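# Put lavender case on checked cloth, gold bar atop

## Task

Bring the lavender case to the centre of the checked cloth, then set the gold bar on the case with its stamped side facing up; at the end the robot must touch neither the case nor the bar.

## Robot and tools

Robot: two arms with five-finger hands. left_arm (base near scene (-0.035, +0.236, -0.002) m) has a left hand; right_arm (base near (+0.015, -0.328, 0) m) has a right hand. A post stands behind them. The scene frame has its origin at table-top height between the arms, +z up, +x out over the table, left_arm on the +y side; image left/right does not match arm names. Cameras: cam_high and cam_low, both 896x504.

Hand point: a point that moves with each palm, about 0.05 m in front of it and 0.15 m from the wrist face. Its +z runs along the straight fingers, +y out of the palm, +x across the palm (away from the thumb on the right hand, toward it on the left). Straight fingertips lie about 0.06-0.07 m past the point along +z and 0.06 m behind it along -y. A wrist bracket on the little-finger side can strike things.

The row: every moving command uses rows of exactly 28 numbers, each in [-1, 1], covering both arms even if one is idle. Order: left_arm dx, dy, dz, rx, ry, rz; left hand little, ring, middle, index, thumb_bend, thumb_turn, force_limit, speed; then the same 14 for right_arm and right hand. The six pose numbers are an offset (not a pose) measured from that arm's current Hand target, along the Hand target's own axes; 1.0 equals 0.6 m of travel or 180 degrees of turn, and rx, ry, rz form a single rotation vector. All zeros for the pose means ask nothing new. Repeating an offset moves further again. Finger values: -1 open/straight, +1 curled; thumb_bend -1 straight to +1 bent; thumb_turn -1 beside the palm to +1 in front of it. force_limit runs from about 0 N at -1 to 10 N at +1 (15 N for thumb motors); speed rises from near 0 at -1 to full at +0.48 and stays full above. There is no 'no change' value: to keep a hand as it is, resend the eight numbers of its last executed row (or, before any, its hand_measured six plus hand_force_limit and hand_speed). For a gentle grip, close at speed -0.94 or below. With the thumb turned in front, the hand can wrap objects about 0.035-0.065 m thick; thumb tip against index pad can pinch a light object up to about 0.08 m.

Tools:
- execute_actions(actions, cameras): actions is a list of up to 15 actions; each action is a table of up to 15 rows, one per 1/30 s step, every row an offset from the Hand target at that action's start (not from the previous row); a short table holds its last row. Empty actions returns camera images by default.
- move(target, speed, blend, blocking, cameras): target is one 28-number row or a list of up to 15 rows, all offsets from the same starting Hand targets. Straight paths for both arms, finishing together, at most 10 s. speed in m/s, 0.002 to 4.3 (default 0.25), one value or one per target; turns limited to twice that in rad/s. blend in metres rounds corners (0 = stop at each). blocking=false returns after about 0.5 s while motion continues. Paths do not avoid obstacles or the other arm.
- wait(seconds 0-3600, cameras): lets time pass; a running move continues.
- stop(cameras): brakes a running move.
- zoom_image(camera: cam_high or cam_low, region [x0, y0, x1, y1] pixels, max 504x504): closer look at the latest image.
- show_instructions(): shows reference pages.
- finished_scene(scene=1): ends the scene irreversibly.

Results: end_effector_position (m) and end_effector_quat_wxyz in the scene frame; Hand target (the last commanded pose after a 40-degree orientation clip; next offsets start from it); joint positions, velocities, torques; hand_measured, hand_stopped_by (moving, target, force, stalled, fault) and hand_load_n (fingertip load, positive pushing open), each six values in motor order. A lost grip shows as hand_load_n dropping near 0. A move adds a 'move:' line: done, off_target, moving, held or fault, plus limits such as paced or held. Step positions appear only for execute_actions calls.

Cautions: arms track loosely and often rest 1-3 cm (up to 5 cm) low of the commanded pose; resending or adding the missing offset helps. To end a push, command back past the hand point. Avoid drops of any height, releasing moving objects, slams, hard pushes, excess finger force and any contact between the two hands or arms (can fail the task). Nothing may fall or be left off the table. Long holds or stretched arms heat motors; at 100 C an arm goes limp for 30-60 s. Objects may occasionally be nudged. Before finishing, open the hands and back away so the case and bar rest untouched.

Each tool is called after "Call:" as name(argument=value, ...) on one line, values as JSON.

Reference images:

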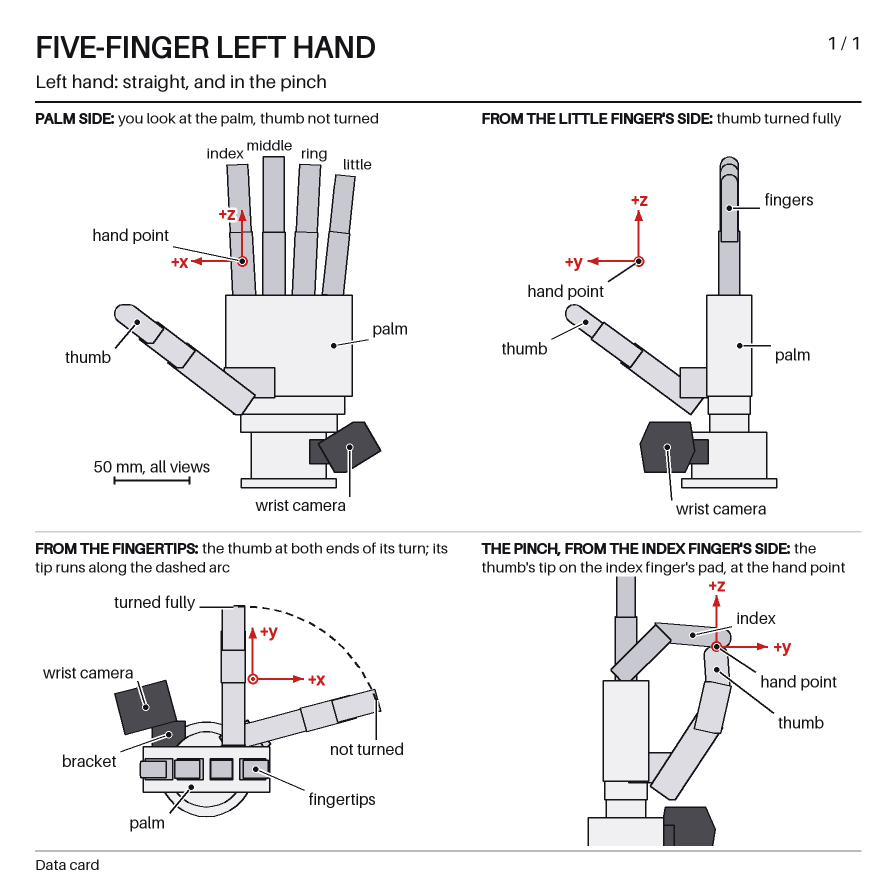

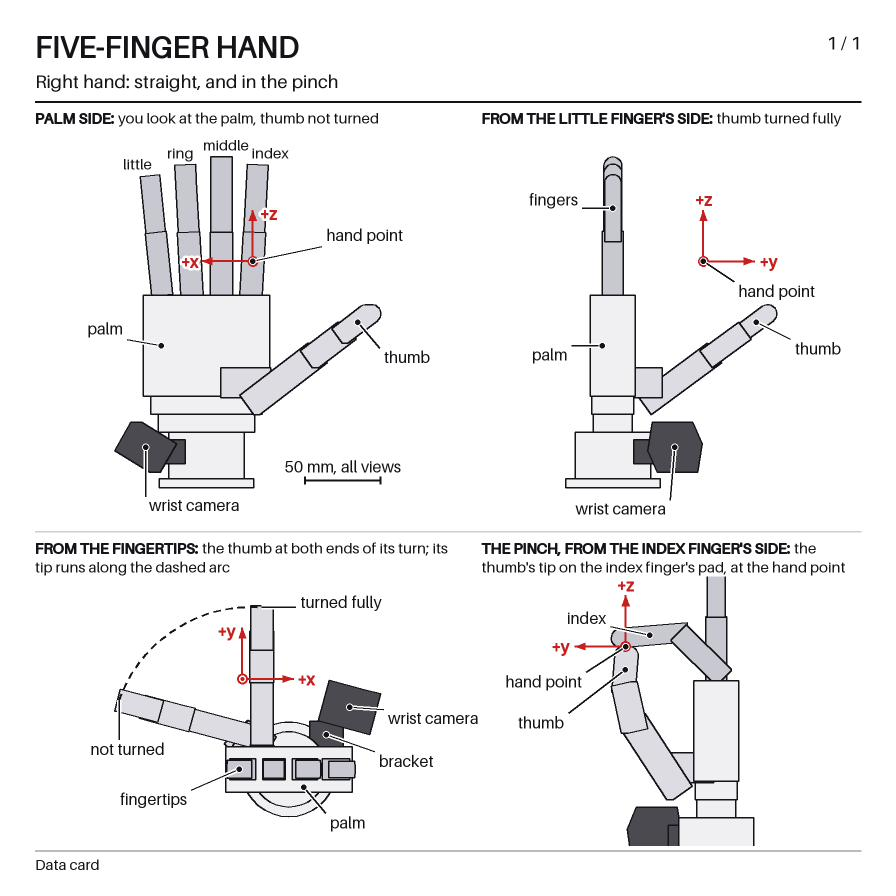

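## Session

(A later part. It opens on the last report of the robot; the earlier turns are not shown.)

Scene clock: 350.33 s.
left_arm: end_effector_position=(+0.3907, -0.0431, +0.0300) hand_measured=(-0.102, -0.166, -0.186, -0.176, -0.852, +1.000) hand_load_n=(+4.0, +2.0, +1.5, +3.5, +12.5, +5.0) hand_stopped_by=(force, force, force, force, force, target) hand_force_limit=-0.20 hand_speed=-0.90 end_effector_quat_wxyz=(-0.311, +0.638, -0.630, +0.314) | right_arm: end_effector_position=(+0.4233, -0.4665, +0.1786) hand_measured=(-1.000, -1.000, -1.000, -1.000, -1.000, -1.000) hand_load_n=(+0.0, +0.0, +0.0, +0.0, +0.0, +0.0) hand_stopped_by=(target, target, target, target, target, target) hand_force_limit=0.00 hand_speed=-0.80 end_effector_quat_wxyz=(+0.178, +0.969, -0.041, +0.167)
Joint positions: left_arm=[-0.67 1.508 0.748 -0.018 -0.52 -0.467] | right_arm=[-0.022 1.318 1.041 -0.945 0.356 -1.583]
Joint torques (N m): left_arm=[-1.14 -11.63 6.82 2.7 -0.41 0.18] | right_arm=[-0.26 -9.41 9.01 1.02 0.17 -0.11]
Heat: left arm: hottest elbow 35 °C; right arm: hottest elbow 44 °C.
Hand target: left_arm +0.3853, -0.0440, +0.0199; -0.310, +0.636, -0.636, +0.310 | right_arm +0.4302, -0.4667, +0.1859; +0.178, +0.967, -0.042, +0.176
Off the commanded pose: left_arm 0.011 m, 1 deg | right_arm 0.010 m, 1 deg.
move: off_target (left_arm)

Call:
move(target=[[0,-0.0105,-0.0082,0,0,0,0.2,0.2,0.2,0.2,-0.5,1,-0.2,-0.9, 0,0,0,0,0,0,-1,-1,-1,-1,-1,-1,0,-0.8],[0,-0.0105,-0.0082,0,0,0,-0.5,-0.5,-0.5,-0.5,-1,1,-0.2,-0.85, 0,0,0,0,0,0,-1,-1,-1,-1,-1,-1,0,-0.8]], speed=0.05, cameras=["all"])

Call:
zoom_image(camera="cam_high", region=[420, 240, 560, 380])

Scene clock: 359.77 s.
left_arm: end_effector_position=(+0.3900, -0.0425, +0.0293) hand_measured=(-0.500, -0.500, -0.500, -0.500, -1.000, +1.000) hand_load_n=(+0.0, +0.0, +0.0, +0.0, +0.0, +0.0) hand_stopped_by=(target, target, target, target, target, target) hand_force_limit=-0.20 hand_speed=-0.85 end_effector_quat_wxyz=(-0.311, +0.638, -0.631, +0.313) | right_arm: end_effector_position=(+0.4233, -0.4665, +0.1786) hand_measured=(-1.000, -1.000, -1.000, -1.000, -1.000, -1.000) hand_load_n=(+0.0, +0.0, +0.0, +0.0, +0.0, +0.0) hand_stopped_by=(target, target, target, target, target, target) hand_force_limit=0.00 hand_speed=-0.80 end_effector_quat_wxyz=(+0.178, +0.969, -0.041, +0.167)
Joint positions: left_arm=[-0.67 1.508 0.748 -0.022 -0.52 -0.467] | right_arm=[-0.022 1.318 1.041 -0.945 0.356 -1.583]
Joint torques (N m): left_arm=[-1.08 -13.16 7.58 1.8 -0.42 0.17] | right_arm=[-0.67 -8.7 8.99 0.92 0.15 -0.13]
Heat: left arm: hottest elbow 35 °C; right arm: hottest elbow 44 °C.
Hand target: left_arm +0.3853, -0.0440, +0.0279; -0.310, +0.636, -0.636, +0.310 | right_arm +0.4302, -0.4667, +0.1859; +0.178, +0.967, -0.042, +0.176
Off the commanded pose: left_arm 0.005 m, 1 deg | right_arm 0.010 m, 1 deg.
move: done

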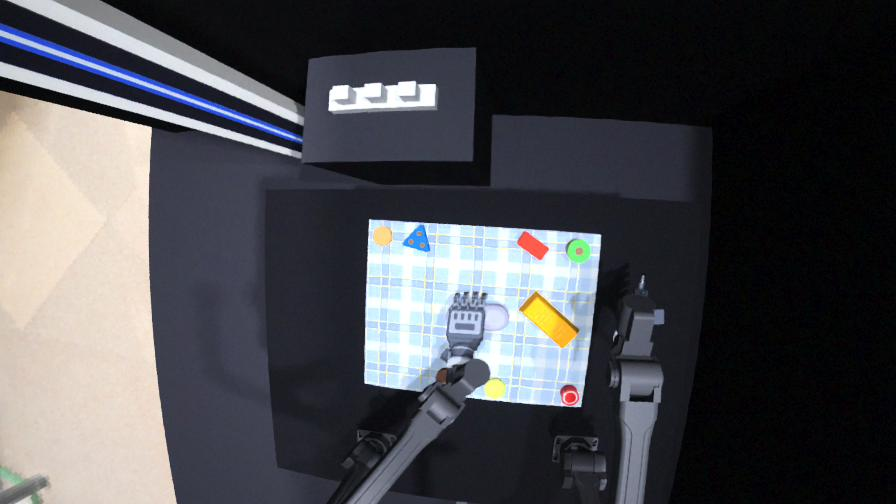

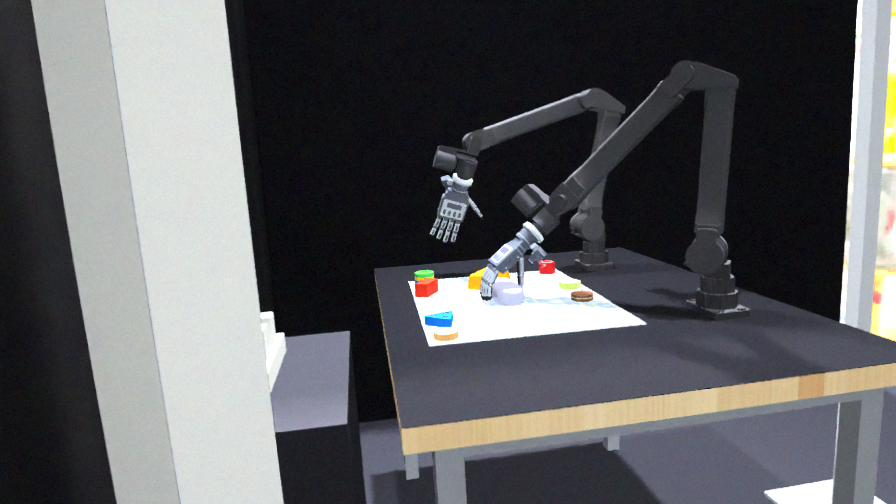

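Scaled by 3.600 from the camera's image (finer frame: 1280x720).

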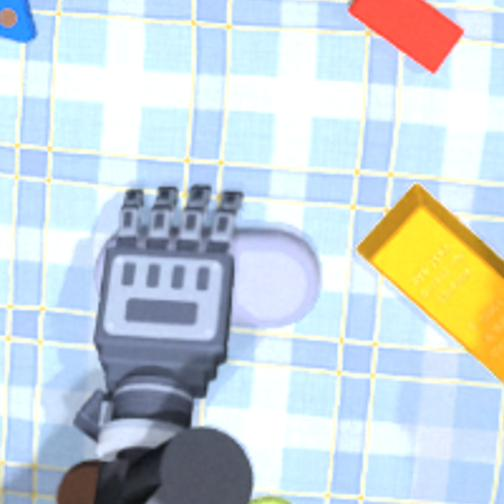

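Call:
move(target=[[0,-0.1576,-0.1232,0,0,0,-0.5,-0.5,-0.5,-0.5,-1,1,-0.2,-0.85, 0.0345,-0.0137,-0.1053,0.05,0.0635,0.3431,-0.5,-0.5,-0.5,-0.5,-1,1,-0.2,-0.3],[-0.4067,-0.1648,-0.3088,0,0,0,-0.5,-0.5,-0.5,-0.5,-1,1,-0.2,-0.85, -0.0407,-0.38,-0.2057,0.1007,0.1269,0.6862,-0.5,-0.5,-0.5,-0.5,-1,1,-0.2,-0.3]], speed=[0.25,0.25], blend=0.02, cameras=["all"])

Call:
zoom_image(camera="cam_high", region=[420, 240, 600, 420])

Call:
zoom_image(camera="cam_low", region=[400, 160, 600, 340])

Scene clock: 403.43 s.
left_arm: end_effector_position=(+0.3030, +0.1978, +0.2210) hand_measured=(-0.500, -0.500, -0.500, -0.500, -1.000, +1.000) hand_load_n=(+0.5, +0.0, +0.0, +0.0, +0.0, +0.0) hand_stopped_by=(target, target, target, target, target, target) hand_force_limit=-0.20 hand_speed=-0.85 end_effector_quat_wxyz=(-0.309, +0.638, -0.632, +0.314) | right_arm: end_effector_position=(+0.4001, -0.2140, +0.2115) hand_measured=(-0.500, -0.500, -0.500, -0.500, -1.000, +1.000) hand_load_n=(+0.0, +0.0, +0.0, +0.0, +0.0, +0.0) hand_stopped_by=(target, target, target, target, target, target) hand_force_limit=-0.20 hand_speed=-0.30 end_effector_quat_wxyz=(+0.192, -0.387, +0.811, -0.395)
Joint positions: left_arm=[-0.022 0.717 0.728 -0.67 -0.019 -0.027] | right_arm=[0.546 1.097 0.957 -1.003 0.83 1.026]
Joint torques (N m): left_arm=[0.26 -4.01 10.18 2.07 0.12 0.32] | right_arm=[0.44 -3.78 8.36 0.58 0.54 0.01]
Heat: left arm: hottest elbow 34 °C; right arm: hottest elbow 44 °C.
Hand target: left_arm +0.3003, +0.2002, +0.2196; -0.310, +0.636, -0.635, +0.310 | right_arm +0.4003, -0.2091, +0.2100; +0.190, -0.390, +0.810, -0.395
Off the commanded pose: left_arm 0.004 m, 1 deg | right_arm 0.005 m, 0 deg.
move: done

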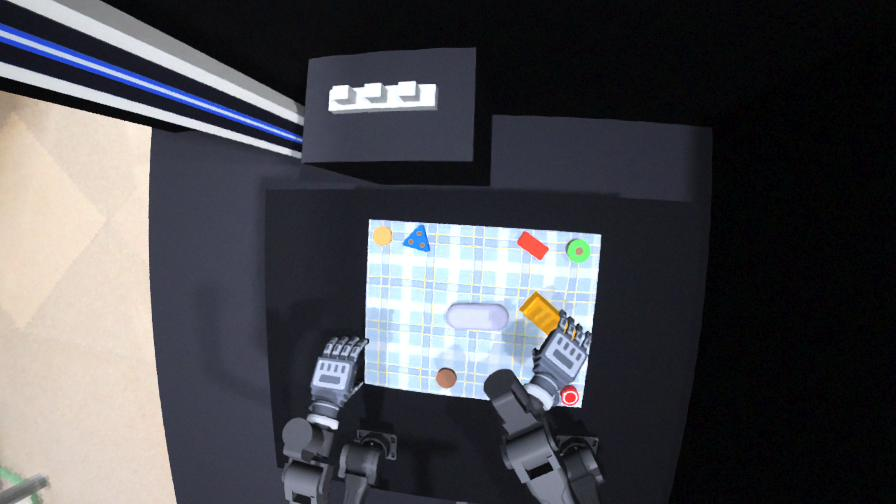

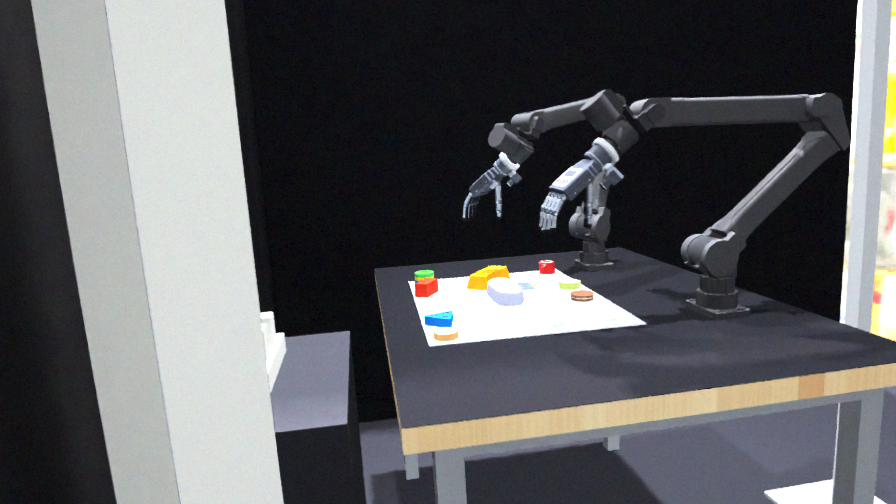

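Scaled by 2.800 from the camera's image (finer frame: 1280x720).

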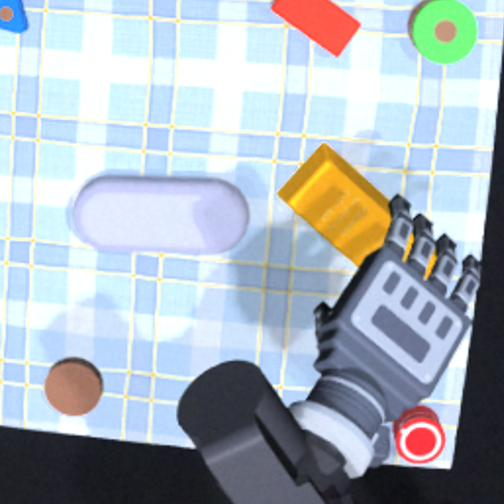

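Scaled by 2.520 from the camera's image (finer frame: 1280x720).

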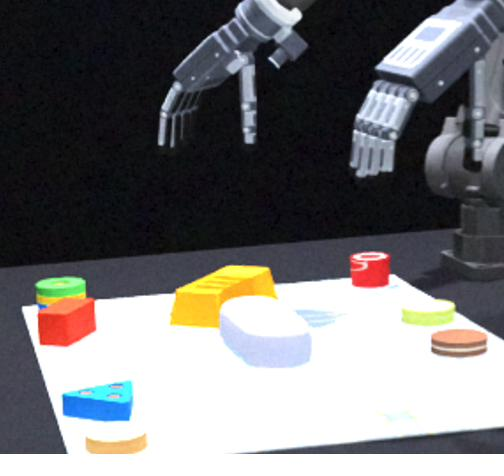

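Call:
move(target=[0,0,0,0,0,0,-0.5,-0.5,-0.5,-0.5,-1,1,-0.2,-0.85, 0.032,0.1438,0.1138,0,0,0,-0.5,-0.5,-0.5,-0.5,-1,1,-0.2,-0.3], speed=0.15, cameras=["all"])

Call:
zoom_image(camera="cam_high", region=[490, 270, 610, 390])

Call:
zoom_image(camera="cam_low", region=[420, 180, 580, 320])

Scene clock: 429.73 s.
left_arm: end_effector_position=(+0.3030, +0.1978, +0.2210) hand_measured=(-0.500, -0.500, -0.500, -0.500, -1.000, +1.000) hand_load_n=(+0.0, +0.0, +0.0, +0.0, +0.0, +0.0) hand_stopped_by=(target, target, target, target, target, target) hand_force_limit=-0.20 hand_speed=-0.85 end_effector_quat_wxyz=(-0.309, +0.638, -0.632, +0.314) | right_arm: end_effector_position=(+0.3858, -0.2216, +0.1027) hand_measured=(-0.500, -0.500, -0.500, -0.500, -1.000, +1.000) hand_load_n=(+0.0, +0.0, +0.0, +0.0, +0.0, +0.0) hand_stopped_by=(target, target, target, target, target, target) hand_force_limit=-0.20 hand_speed=-0.30 end_effector_quat_wxyz=(+0.192, -0.391, +0.809, -0.394)
Joint positions: left_arm=[-0.022 0.717 0.728 -0.67 -0.019 -0.027] | right_arm=[0.546 1.146 0.694 -0.687 0.826 1.016]
Joint torques (N m): left_arm=[0.15 -4.07 10.18 2.06 0.12 0.31] | right_arm=[-1.32 -4.25 7.3 1.37 0.37 -0.23]
Heat: left arm: hottest elbow 35 °C; right arm: hottest elbow 43 °C.
Hand target: left_arm +0.3004, +0.2002, +0.2196; -0.310, +0.636, -0.635, +0.310 | right_arm +0.3887, -0.2244, +0.0999; +0.190, -0.390, +0.810, -0.395
Off the commanded pose: left_arm 0.004 m, 1 deg | right_arm 0.005 m, 0 deg.
move: done

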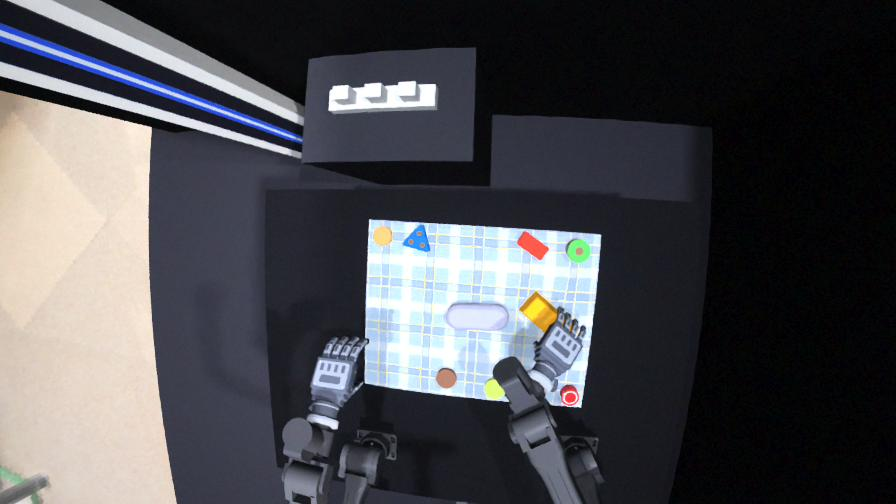

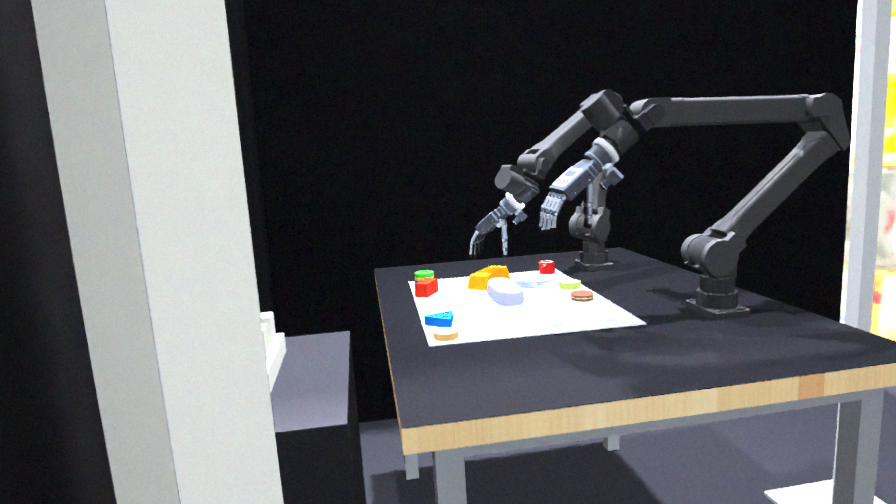

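Scaled by 4.200 from the camera's image (finer frame: 1280x720).

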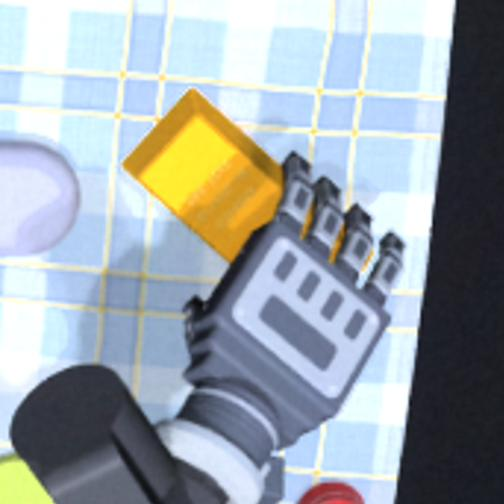

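Scaled by 3.150 from the camera's image (finer frame: 1280x720).

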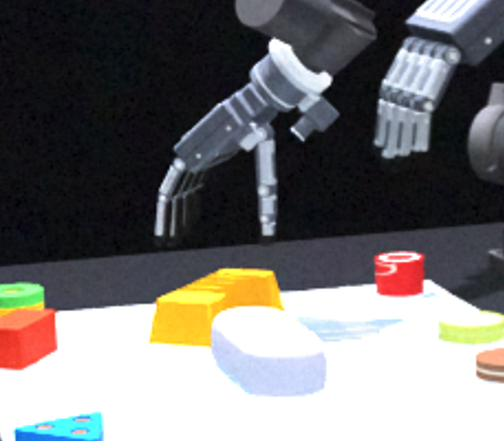

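Call:
move(target=[0,0,0,0,0,0,-0.5,-0.5,-0.5,-0.5,-1,1,-0.2,-0.85, 0.0098,0.0575,0.0548,0,0,0,-0.5,-0.5,-0.5,-0.5,-1,1,-0.2,-0.3], speed=0.1, cameras=["all"])

Call:
zoom_image(camera="cam_high", region=[490, 270, 610, 390])

Call:
zoom_image(camera="cam_low", region=[450, 220, 530, 320])

Scene clock: 447.57 s.
left_arm: end_effector_position=(+0.3030, +0.1978, +0.2210) hand_measured=(-0.500, -0.500, -0.500, -0.500, -1.000, +1.000) hand_load_n=(+0.0, +0.0, +0.0, +0.0, +0.0, +0.0) hand_stopped_by=(target, target, target, target, target, target) hand_force_limit=-0.20 hand_speed=-0.85 end_effector_quat_wxyz=(-0.309, +0.638, -0.632, +0.314) | right_arm: end_effector_position=(+0.3865, -0.2263, +0.0565) hand_measured=(-0.500, -0.500, -0.500, -0.500, -1.000, +1.000) hand_load_n=(+0.0, +0.0, +0.0, +0.0, +0.0, +0.0) hand_stopped_by=(target, target, target, target, target, target) hand_force_limit=-0.20 hand_speed=-0.30 end_effector_quat_wxyz=(+0.195, -0.392, +0.808, -0.393)
Joint positions: left_arm=[-0.022 0.717 0.728 -0.67 -0.019 -0.027] | right_arm=[0.531 1.217 0.604 -0.502 0.817 0.988]
Joint torques (N m): left_arm=[0.26 -4.07 10.18 2.02 0.13 0.32] | right_arm=[-1.44 -4.13 6.75 1.66 0.33 -0.23]
Heat: left arm: hottest elbow 35 °C; right arm: hottest elbow 42 °C.
Hand target: left_arm +0.3004, +0.2002, +0.2196; -0.310, +0.636, -0.635, +0.310 | right_arm +0.3886, -0.2320, +0.0525; +0.190, -0.390, +0.810, -0.395
Off the commanded pose: left_arm 0.004 m, 1 deg | right_arm 0.007 m, 1 deg.
move: done

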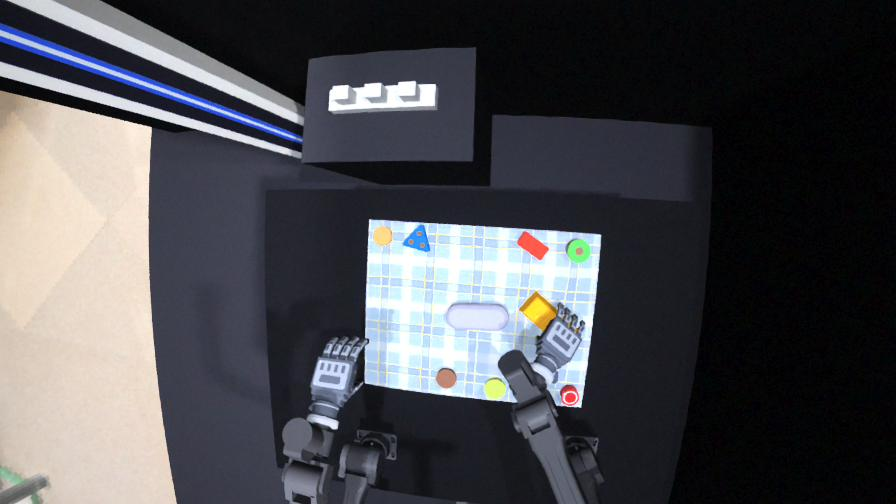

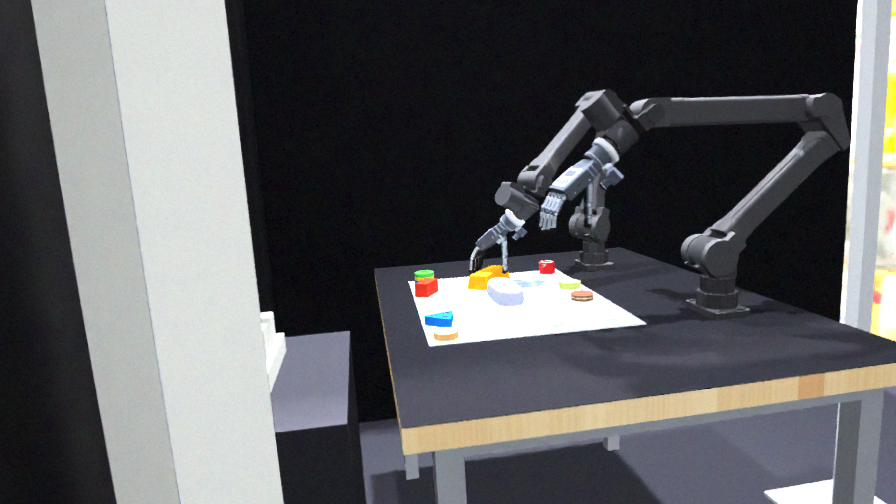

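Scaled by 4.200 from the camera's image (finer frame: 1280x720).

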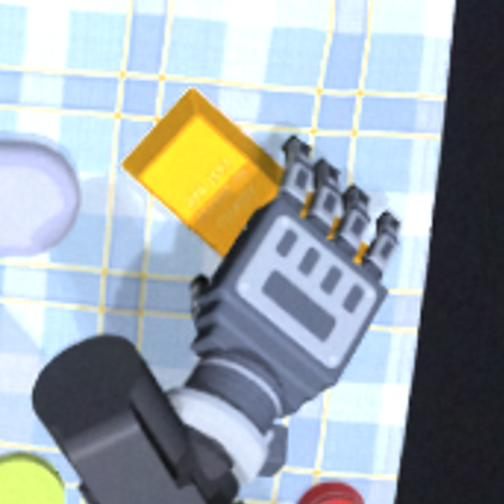

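Scaled by 5.040 from the camera's image (finer frame: 1280x720).

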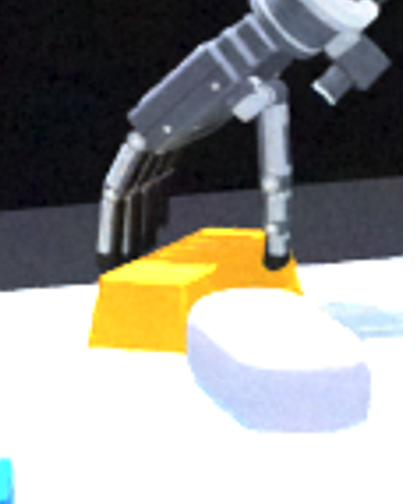

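Call:
move(target=[0,0,0,0,0,0,-0.5,-0.5,-0.5,-0.5,-1,1,-0.2,-0.85, 0,0.0368,0.0287,0,0,0,-0.5,-0.5,-0.5,-0.5,-1,1,-0.2,-0.3], speed=0.08, cameras=["all"])

Call:
zoom_image(camera="cam_high", region=[490, 270, 610, 390])

Call:
zoom_image(camera="cam_low", region=[450, 220, 530, 320])

Scene clock: 459.63 s.
left_arm: end_effector_position=(+0.3030, +0.1978, +0.2210) hand_measured=(-0.500, -0.500, -0.500, -0.500, -1.000, +1.000) hand_load_n=(+0.0, +0.0, +0.0, +0.0, +0.0, +0.0) hand_stopped_by=(target, target, target, target, target, target) hand_force_limit=-0.20 hand_speed=-0.85 end_effector_quat_wxyz=(-0.309, +0.638, -0.632, +0.314) | right_arm: end_effector_position=(+0.3877, -0.2265, +0.0317) hand_measured=(-0.500, -0.500, -0.500, -0.500, -1.000, +1.000) hand_load_n=(+0.0, +0.0, -1.0, +0.0, +0.0, +0.0) hand_stopped_by=(target, target, target, target, target, target) hand_force_limit=-0.20 hand_speed=-0.30 end_effector_quat_wxyz=(+0.196, -0.392, +0.807, -0.395)
Joint positions: left_arm=[-0.022 0.717 0.728 -0.67 -0.019 -0.027] | right_arm=[0.531 1.277 0.568 -0.402 0.821 0.984]
Joint torques (N m): left_arm=[0.26 -4.19 10.17 2.07 0.12 0.32] | right_arm=[-2.02 -5.01 5.63 1.8 0.18 -0.14]
Heat: left arm: hottest elbow 35 °C; right arm: hottest elbow 41 °C.
Hand target: left_arm +0.3004, +0.2002, +0.2196; -0.310, +0.636, -0.635, +0.310 | right_arm +0.3885, -0.2320, +0.0245; +0.190, -0.390, +0.810, -0.395
Off the commanded pose: left_arm 0.004 m, 1 deg | right_arm 0.009 m, 1 deg.
move: done

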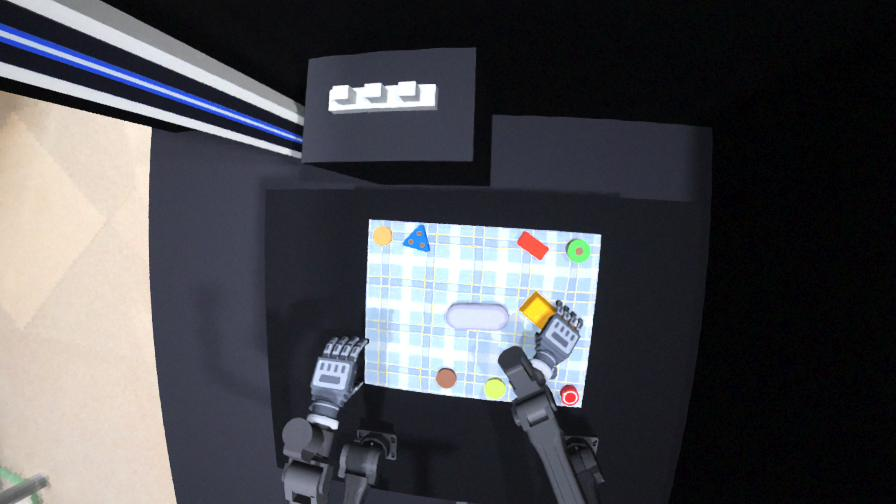

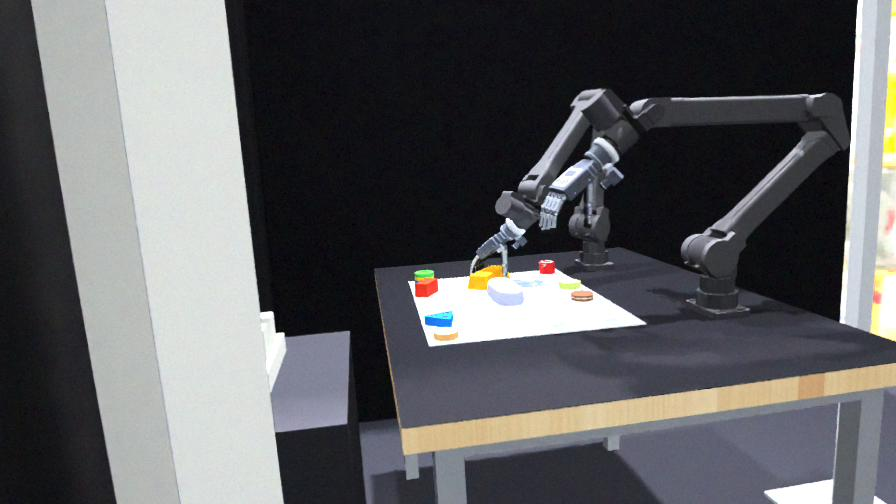

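Scaled by 4.200 from the camera's image (finer frame: 1280x720).

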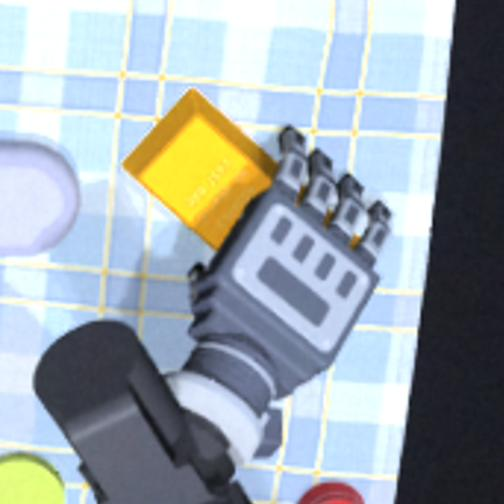

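Scaled by 5.040 from the camera's image (finer frame: 1280x720).

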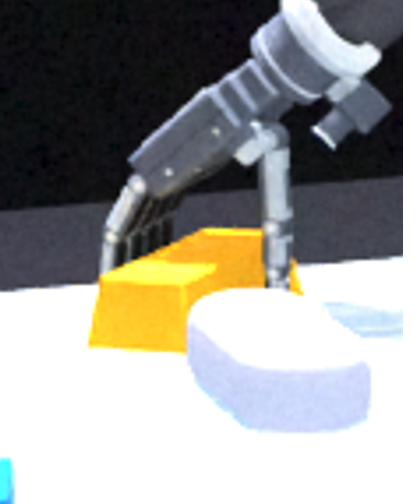

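Call:
move(target=[0,0,0,0,0,0,-0.5,-0.5,-0.5,-0.5,-1,1,-0.2,-0.85, 0,0.0070,0.0055,0,0,0,-0.5,-0.5,-0.5,-0.5,-1,1,-0.2,-0.3], speed=0.05)

Scene clock: 474.00 s.
left_arm: end_effector_position=(+0.3030, +0.1978, +0.2210) hand_measured=(-0.500, -0.500, -0.500, -0.500, -1.000, +1.000) hand_load_n=(+0.0, +0.0, +0.0, +0.0, +0.0, +0.0) hand_stopped_by=(target, target, target, target, target, target) hand_force_limit=-0.20 hand_speed=-0.85 end_effector_quat_wxyz=(-0.309, +0.638, -0.632, +0.314) | right_arm: end_effector_position=(+0.3880, -0.2268, +0.0313) hand_measured=(-0.500, -0.500, -0.500, -0.500, -1.000, +1.000) hand_load_n=(+0.0, +0.0, -5.0, +0.0, +0.0, +0.0) hand_stopped_by=(target, target, target, target, target, target) hand_force_limit=-0.20 hand_speed=-0.30 end_effector_quat_wxyz=(+0.198, -0.392, +0.806, -0.397)
Joint positions: left_arm=[-0.022 0.717 0.728 -0.67 -0.019 -0.027] | right_arm=[0.531 1.277 0.564 -0.391 0.823 0.978]
Joint torques (N m): left_arm=[0.09 -4.19 10.15 2.07 0.11 0.31] | right_arm=[-1.67 -3.72 5.64 2.45 0.08 -0.1]
Heat: left arm: hottest elbow 35 °C; right arm: hottest elbow 40 °C.
Hand target: left_arm +0.3004, +0.2002, +0.2196; -0.310, +0.636, -0.635, +0.310 | right_arm +0.3885, -0.2319, +0.0192; +0.190, -0.390, +0.810, -0.395
Off the commanded pose: left_arm 0.004 m, 1 deg | right_arm 0.013 m, 1 deg.
move: off_target (right_arm)

Call:
move(target=[0,0,0,0,0,0,-0.5,-0.5,-0.5,-0.5,-1,1,-0.2,-0.85, 0,-0.0276,-0.0216,0,0,0,-0.5,-0.5,-0.5,-0.5,-1,1,-0.2,-0.3], speed=0.05)

Scene clock: 481.67 s.
left_arm: end_effector_position=(+0.3030, +0.1978, +0.2210) hand_measured=(-0.500, -0.500, -0.500, -0.500, -1.000, +1.000) hand_load_n=(+0.0, +0.0, +0.0, +0.0, +0.0, +0.0) hand_stopped_by=(target, target, target, target, target, target) hand_force_limit=-0.20 hand_speed=-0.85 end_effector_quat_wxyz=(-0.309, +0.638, -0.632, +0.314) | right_arm: end_effector_position=(+0.3810, -0.2295, +0.0308) hand_measured=(-0.500, -0.500, -0.500, -0.500, -1.000, +1.000) hand_load_n=(+0.0, +0.0, +0.0, +0.0, +0.0, +0.0) hand_stopped_by=(target, target, target, target, target, target) hand_force_limit=-0.20 hand_speed=-0.30 end_effector_quat_wxyz=(+0.186, -0.399, +0.806, -0.395)
Joint positions: left_arm=[-0.022 0.717 0.728 -0.67 -0.019 -0.027] | right_arm=[0.531 1.265 0.564 -0.428 0.817 0.978]
Joint torques (N m): left_arm=[0.15 -4.13 10.11 2.13 0.11 0.32] | right_arm=[-2.43 -6.48 7.61 0.49 0.31 -0.11]
Heat: left arm: hottest elbow 35 °C; right arm: hottest elbow 40 °C.
Hand target: left_arm +0.3004, +0.2002, +0.2196; -0.310, +0.636, -0.635, +0.310 | right_arm +0.3886, -0.2320, +0.0403; +0.190, -0.390, +0.810, -0.395
Off the commanded pose: left_arm 0.004 m, 1 deg | right_arm 0.012 m, 1 deg.
move: off_target (right_arm)

Call:
move(target=[0,0,0,0,0,0,-0.5,-0.5,-0.5,-0.5,-1,1,-0.2,-0.85, -0.0042,-0.011,-0.002,0,0,0,-0.5,-0.5,-0.5,-0.5,-1,1,-0.2,-0.3], speed=0.1, cameras=["cam_high", "cam_low"])

Call:
zoom_image(camera="cam_high", region=[490, 270, 610, 390])

Scene clock: 488.17 s.
left_arm: end_effector_position=(+0.3030, +0.1978, +0.2210) hand_measured=(-0.500, -0.500, -0.500, -0.500, -1.000, +1.000) hand_load_n=(+0.0, +0.0, +0.0, +0.0, +0.0, +0.0) hand_stopped_by=(target, target, target, target, target, target) hand_force_limit=-0.20 hand_speed=-0.85 end_effector_quat_wxyz=(-0.309, +0.638, -0.632, +0.314) | right_arm: end_effector_position=(+0.3787, -0.2327, +0.0306) hand_measured=(-0.500, -0.500, -0.500, -0.500, -1.000, +1.000) hand_load_n=(+0.0, +0.0, +0.0, +0.0, +0.0, +0.0) hand_stopped_by=(target, target, target, target, target, target) hand_force_limit=-0.20 hand_speed=-0.30 end_effector_quat_wxyz=(+0.180, -0.400, +0.807, -0.395)
Joint positions: left_arm=[-0.022 0.717 0.728 -0.67 -0.019 -0.027] | right_arm=[0.525 1.261 0.564 -0.444 0.815 0.978]
Joint torques (N m): left_arm=[0.15 -4.07 10.13 2.11 0.12 0.32] | right_arm=[-1.67 -6.83 8.66 0.72 0.26 -0.24]
Heat: left arm: hottest elbow 35 °C; right arm: hottest elbow 40 °C.
Hand target: left_arm +0.3004, +0.2002, +0.2196; -0.310, +0.636, -0.635, +0.310 | right_arm +0.3926, -0.2321, +0.0461; +0.190, -0.390, +0.810, -0.395
Off the commanded pose: left_arm 0.004 m, 1 deg | right_arm 0.021 m, 2 deg.
move: off_target (right_arm)

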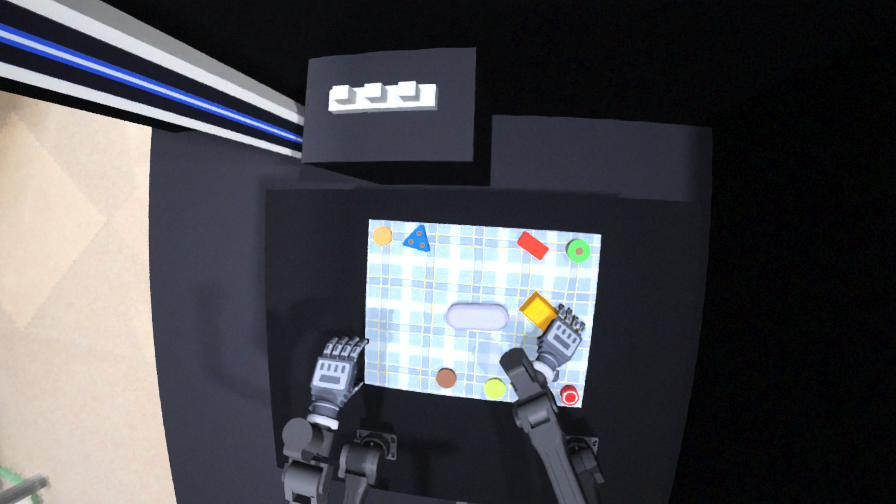

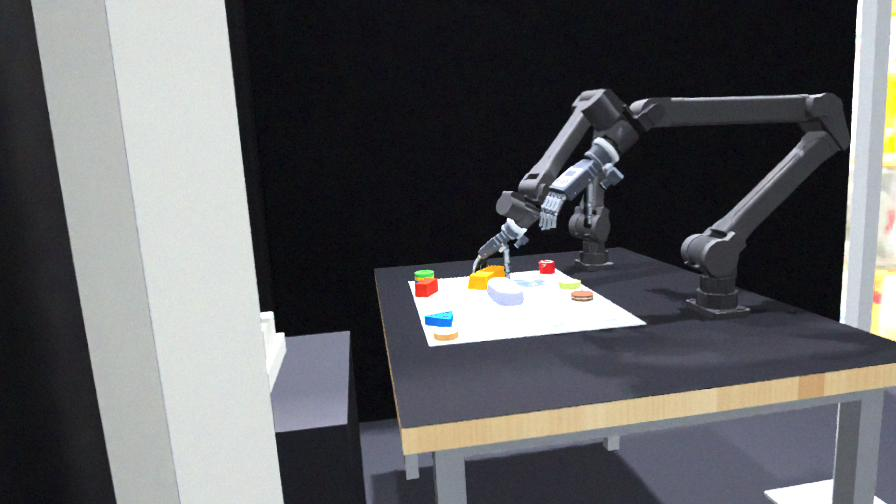

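Scaled by 4.200 from the camera's image (finer frame: 1280x720).

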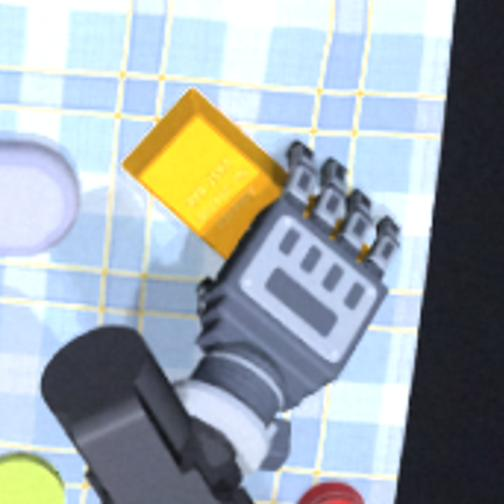

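Call:
move(target=[[0,0,0,0,0,0,-0.5,-0.5,-0.5,-0.5,-1,1,-0.2,-0.85, 0.0043,-0.0348,-0.034,0,0,0,-0.5,-0.5,-0.5,-0.5,-1,1,-0.2,-0.3],[0,0,0,0,0,0,-0.5,-0.5,-0.5,-0.5,-1,1,-0.2,-0.85, 0.0043,0.0252,0.0128,0,0,0,-0.5,-0.5,-0.5,-0.5,-1,1,-0.2,-0.3]], speed=0.08, cameras=["cam_high", "cam_low"])

Call:
zoom_image(camera="cam_high", region=[490, 270, 610, 390])

Scene clock: 500.83 s.
left_arm: end_effector_position=(+0.3030, +0.1978, +0.2210) hand_measured=(-0.500, -0.500, -0.500, -0.500, -1.000, +1.000) hand_load_n=(+0.0, +0.0, +0.0, +0.0, +0.0, +0.0) hand_stopped_by=(target, target, target, target, target, target) hand_force_limit=-0.20 hand_speed=-0.85 end_effector_quat_wxyz=(-0.309, +0.638, -0.632, +0.314) | right_arm: end_effector_position=(+0.3869, -0.2280, +0.0335) hand_measured=(-0.500, -0.500, -0.500, -0.500, -1.000, +1.000) hand_load_n=(+0.0, +0.0, +0.0, +0.0, +0.0, +0.0) hand_stopped_by=(target, target, target, target, target, target) hand_force_limit=-0.20 hand_speed=-0.30 end_effector_quat_wxyz=(+0.192, -0.394, +0.808, -0.394)
Joint positions: left_arm=[-0.022 0.717 0.728 -0.67 -0.019 -0.027] | right_arm=[0.525 1.27 0.572 -0.416 0.815 0.978]
Joint torques (N m): left_arm=[0.38 -4.07 10.13 2.06 0.12 0.31] | right_arm=[-1.2 -4.95 6.11 1.54 0.45 -0.06]
Heat: left arm: hottest elbow 35 °C; right arm: hottest elbow 41 °C.
Hand target: left_arm +0.3004, +0.2002, +0.2196; -0.310, +0.636, -0.635, +0.310 | right_arm +0.3884, -0.2320, +0.0294; +0.190, -0.390, +0.810, -0.395
Off the commanded pose: left_arm 0.004 m, 1 deg | right_arm 0.006 m, 1 deg.
move: done

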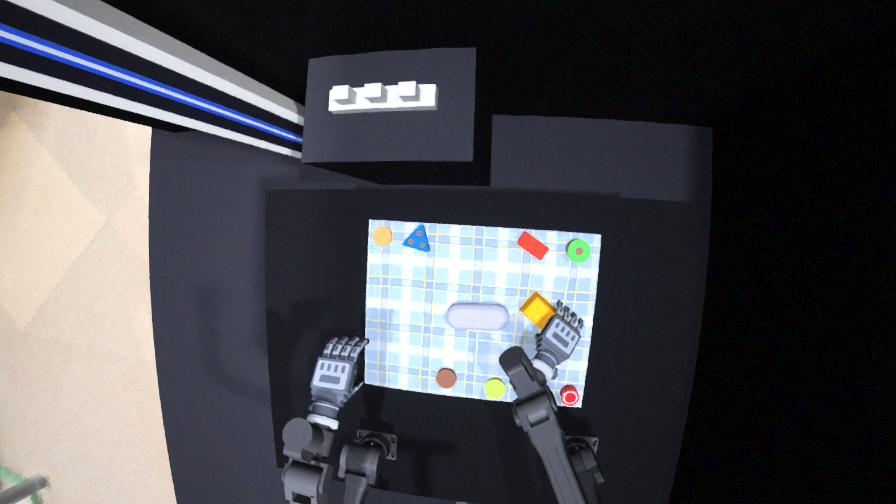

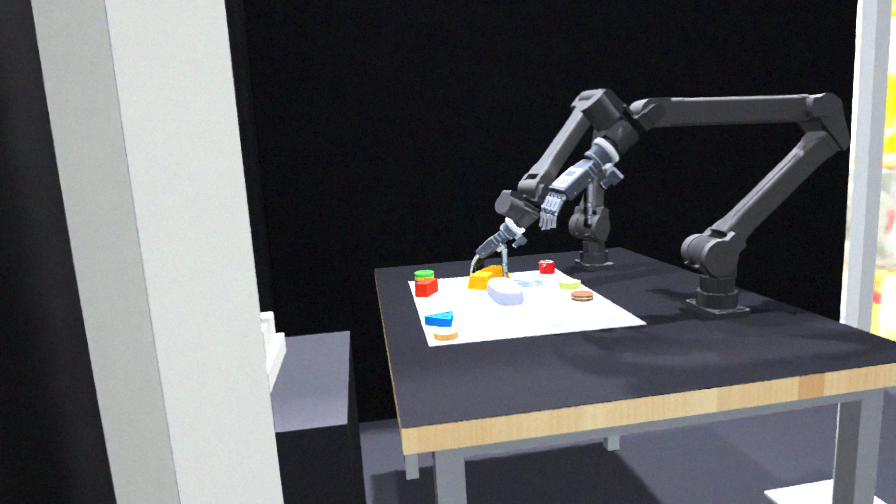

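Scaled by 4.200 from the camera's image (finer frame: 1280x720).

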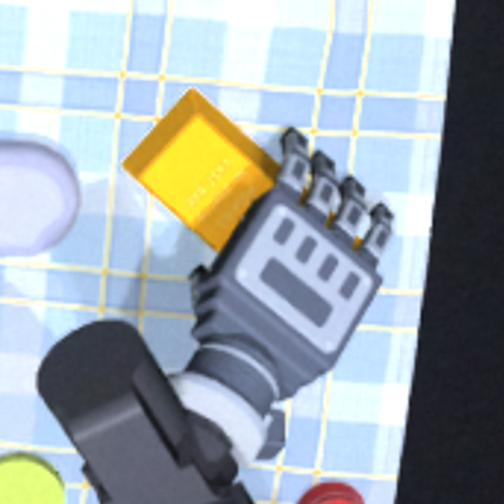

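Call:
move(target=[[0,0,0,0,0,0,-0.5,-0.5,-0.5,-0.5,-1,1,-0.2,-0.85, 0,-0.0525,-0.041,0,0,0,-0.5,-0.5,-0.5,-0.5,-1,1,-0.2,-0.3],[0,0,0,0,0,0,-0.5,-0.5,-0.5,-0.5,-1,1,-0.2,-0.85, 0,-0.0066,-0.0051,0,0,0,-0.5,-0.5,-0.5,-0.5,-1,1,-0.2,-0.3]], speed=0.08)

Scene clock: 511.37 s.
left_arm: end_effector_position=(+0.3030, +0.1978, +0.2210) hand_measured=(-0.500, -0.500, -0.500, -0.500, -1.000, +1.000) hand_load_n=(+0.0, +0.0, +0.0, +0.0, +0.0, +0.0) hand_stopped_by=(target, target, target, target, target, target) hand_force_limit=-0.20 hand_speed=-0.85 end_effector_quat_wxyz=(-0.309, +0.638, -0.632, +0.314) | right_arm: end_effector_position=(+0.3873, -0.2277, +0.0394) hand_measured=(-0.500, -0.500, -0.500, -0.500, -1.000, +1.000) hand_load_n=(+0.0, +0.0, +0.0, +0.0, +0.0, +0.0) hand_stopped_by=(target, target, target, target, target, target) hand_force_limit=-0.20 hand_speed=-0.30 end_effector_quat_wxyz=(+0.193, -0.394, +0.808, -0.394)
Joint positions: left_arm=[-0.022 0.717 0.728 -0.67 -0.019 -0.027] | right_arm=[0.525 1.256 0.58 -0.436 0.815 0.978]
Joint torques (N m): left_arm=[0.15 -4.13 10.17 2.07 0.12 0.33] | right_arm=[-1.55 -5.77 6.41 1.77 0.42 -0.05]
Heat: left arm: hottest elbow 35 °C; right arm: hottest elbow 40 °C.
Hand target: left_arm +0.3004, +0.2002, +0.2196; -0.310, +0.636, -0.635, +0.310 | right_arm +0.3884, -0.2320, +0.0345; +0.190, -0.390, +0.810, -0.395
Off the commanded pose: left_arm 0.004 m, 1 deg | right_arm 0.007 m, 1 deg.
move: done

Call:
move(target=[0,0,0,0,0,0,-0.5,-0.5,-0.5,-0.5,-1,1,-0.2,-0.85, 0,0,0,0,0,0,0.2,0.2,0.2,0.2,-0.5,1,0.2,-0.9], speed=0.08, cameras=["cam_high", "cam_low"])

Call:
zoom_image(camera="cam_high", region=[490, 270, 610, 390])

Call:
zoom_image(camera="cam_low", region=[450, 220, 530, 320])

Scene clock: 521.07 s.
left_arm: end_effector_position=(+0.3030, +0.1978, +0.2210) hand_measured=(-0.500, -0.500, -0.500, -0.500, -1.000, +1.000) hand_load_n=(+0.0, +0.0, +0.0, -0.5, +0.0, +0.0) hand_stopped_by=(target, target, target, target, target, target) hand_force_limit=-0.20 hand_speed=-0.85 end_effector_quat_wxyz=(-0.309, +0.638, -0.632, +0.314) | right_arm: end_effector_position=(+0.3876, -0.2275, +0.0396) hand_measured=(+0.010, -0.084, -0.148, -0.130, -0.816, +1.000) hand_load_n=(+7.5, +3.5, +0.5, +4.5, +13.5, +4.0) hand_stopped_by=(force, force, force, force, force, target) hand_force_limit=0.20 hand_speed=-0.90 end_effector_quat_wxyz=(+0.194, -0.394, +0.808, -0.394)
Joint positions: left_arm=[-0.022 0.717 0.728 -0.67 -0.019 -0.027] | right_arm=[0.525 1.256 0.58 -0.434 0.815 0.978]
Joint torques (N m): left_arm=[0.26 -4.13 10.17 2.07 0.13 0.31] | right_arm=[-1.44 -5.07 6.13 1.68 0.42 -0.11]
Heat: left arm: hottest elbow 35 °C; right arm: hottest elbow 39 °C.
Hand target: left_arm +0.3004, +0.2002, +0.2196; -0.310, +0.636, -0.635, +0.310 | right_arm +0.3884, -0.2320, +0.0345; +0.190, -0.390, +0.810, -0.395
Off the commanded pose: left_arm 0.004 m, 1 deg | right_arm 0.007 m, 1 deg.
move: done

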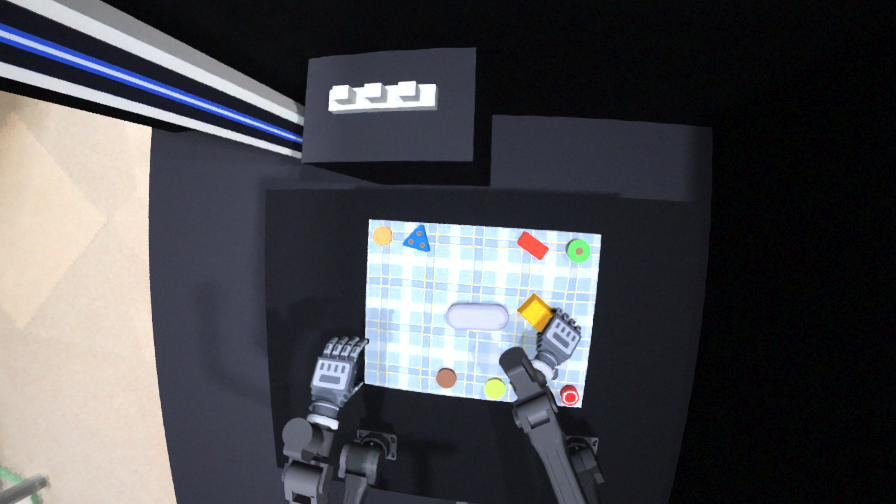

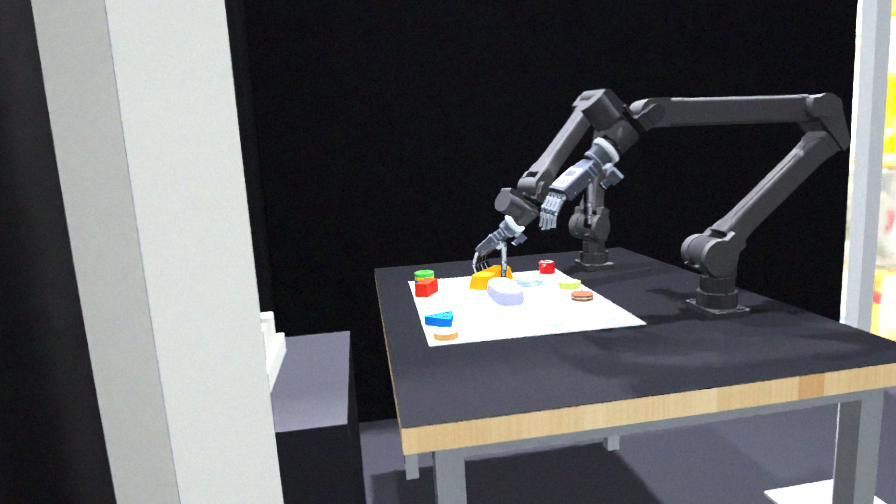

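Scaled by 4.200 from the camera's image (finer frame: 1280x720).

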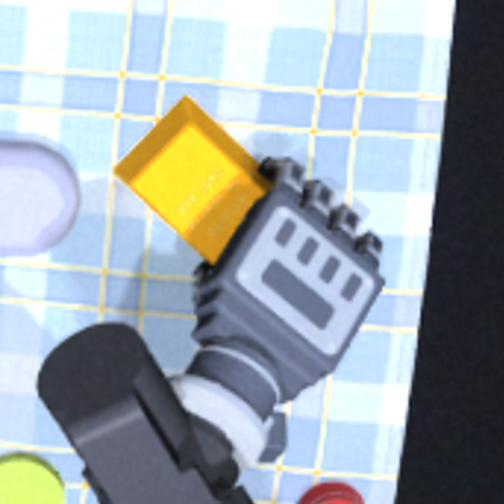

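Scaled by 5.040 from the camera's image (finer frame: 1280x720).

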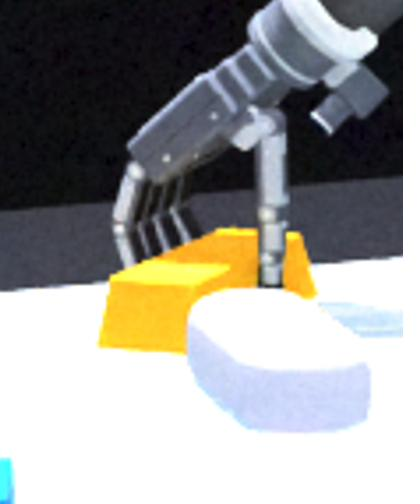

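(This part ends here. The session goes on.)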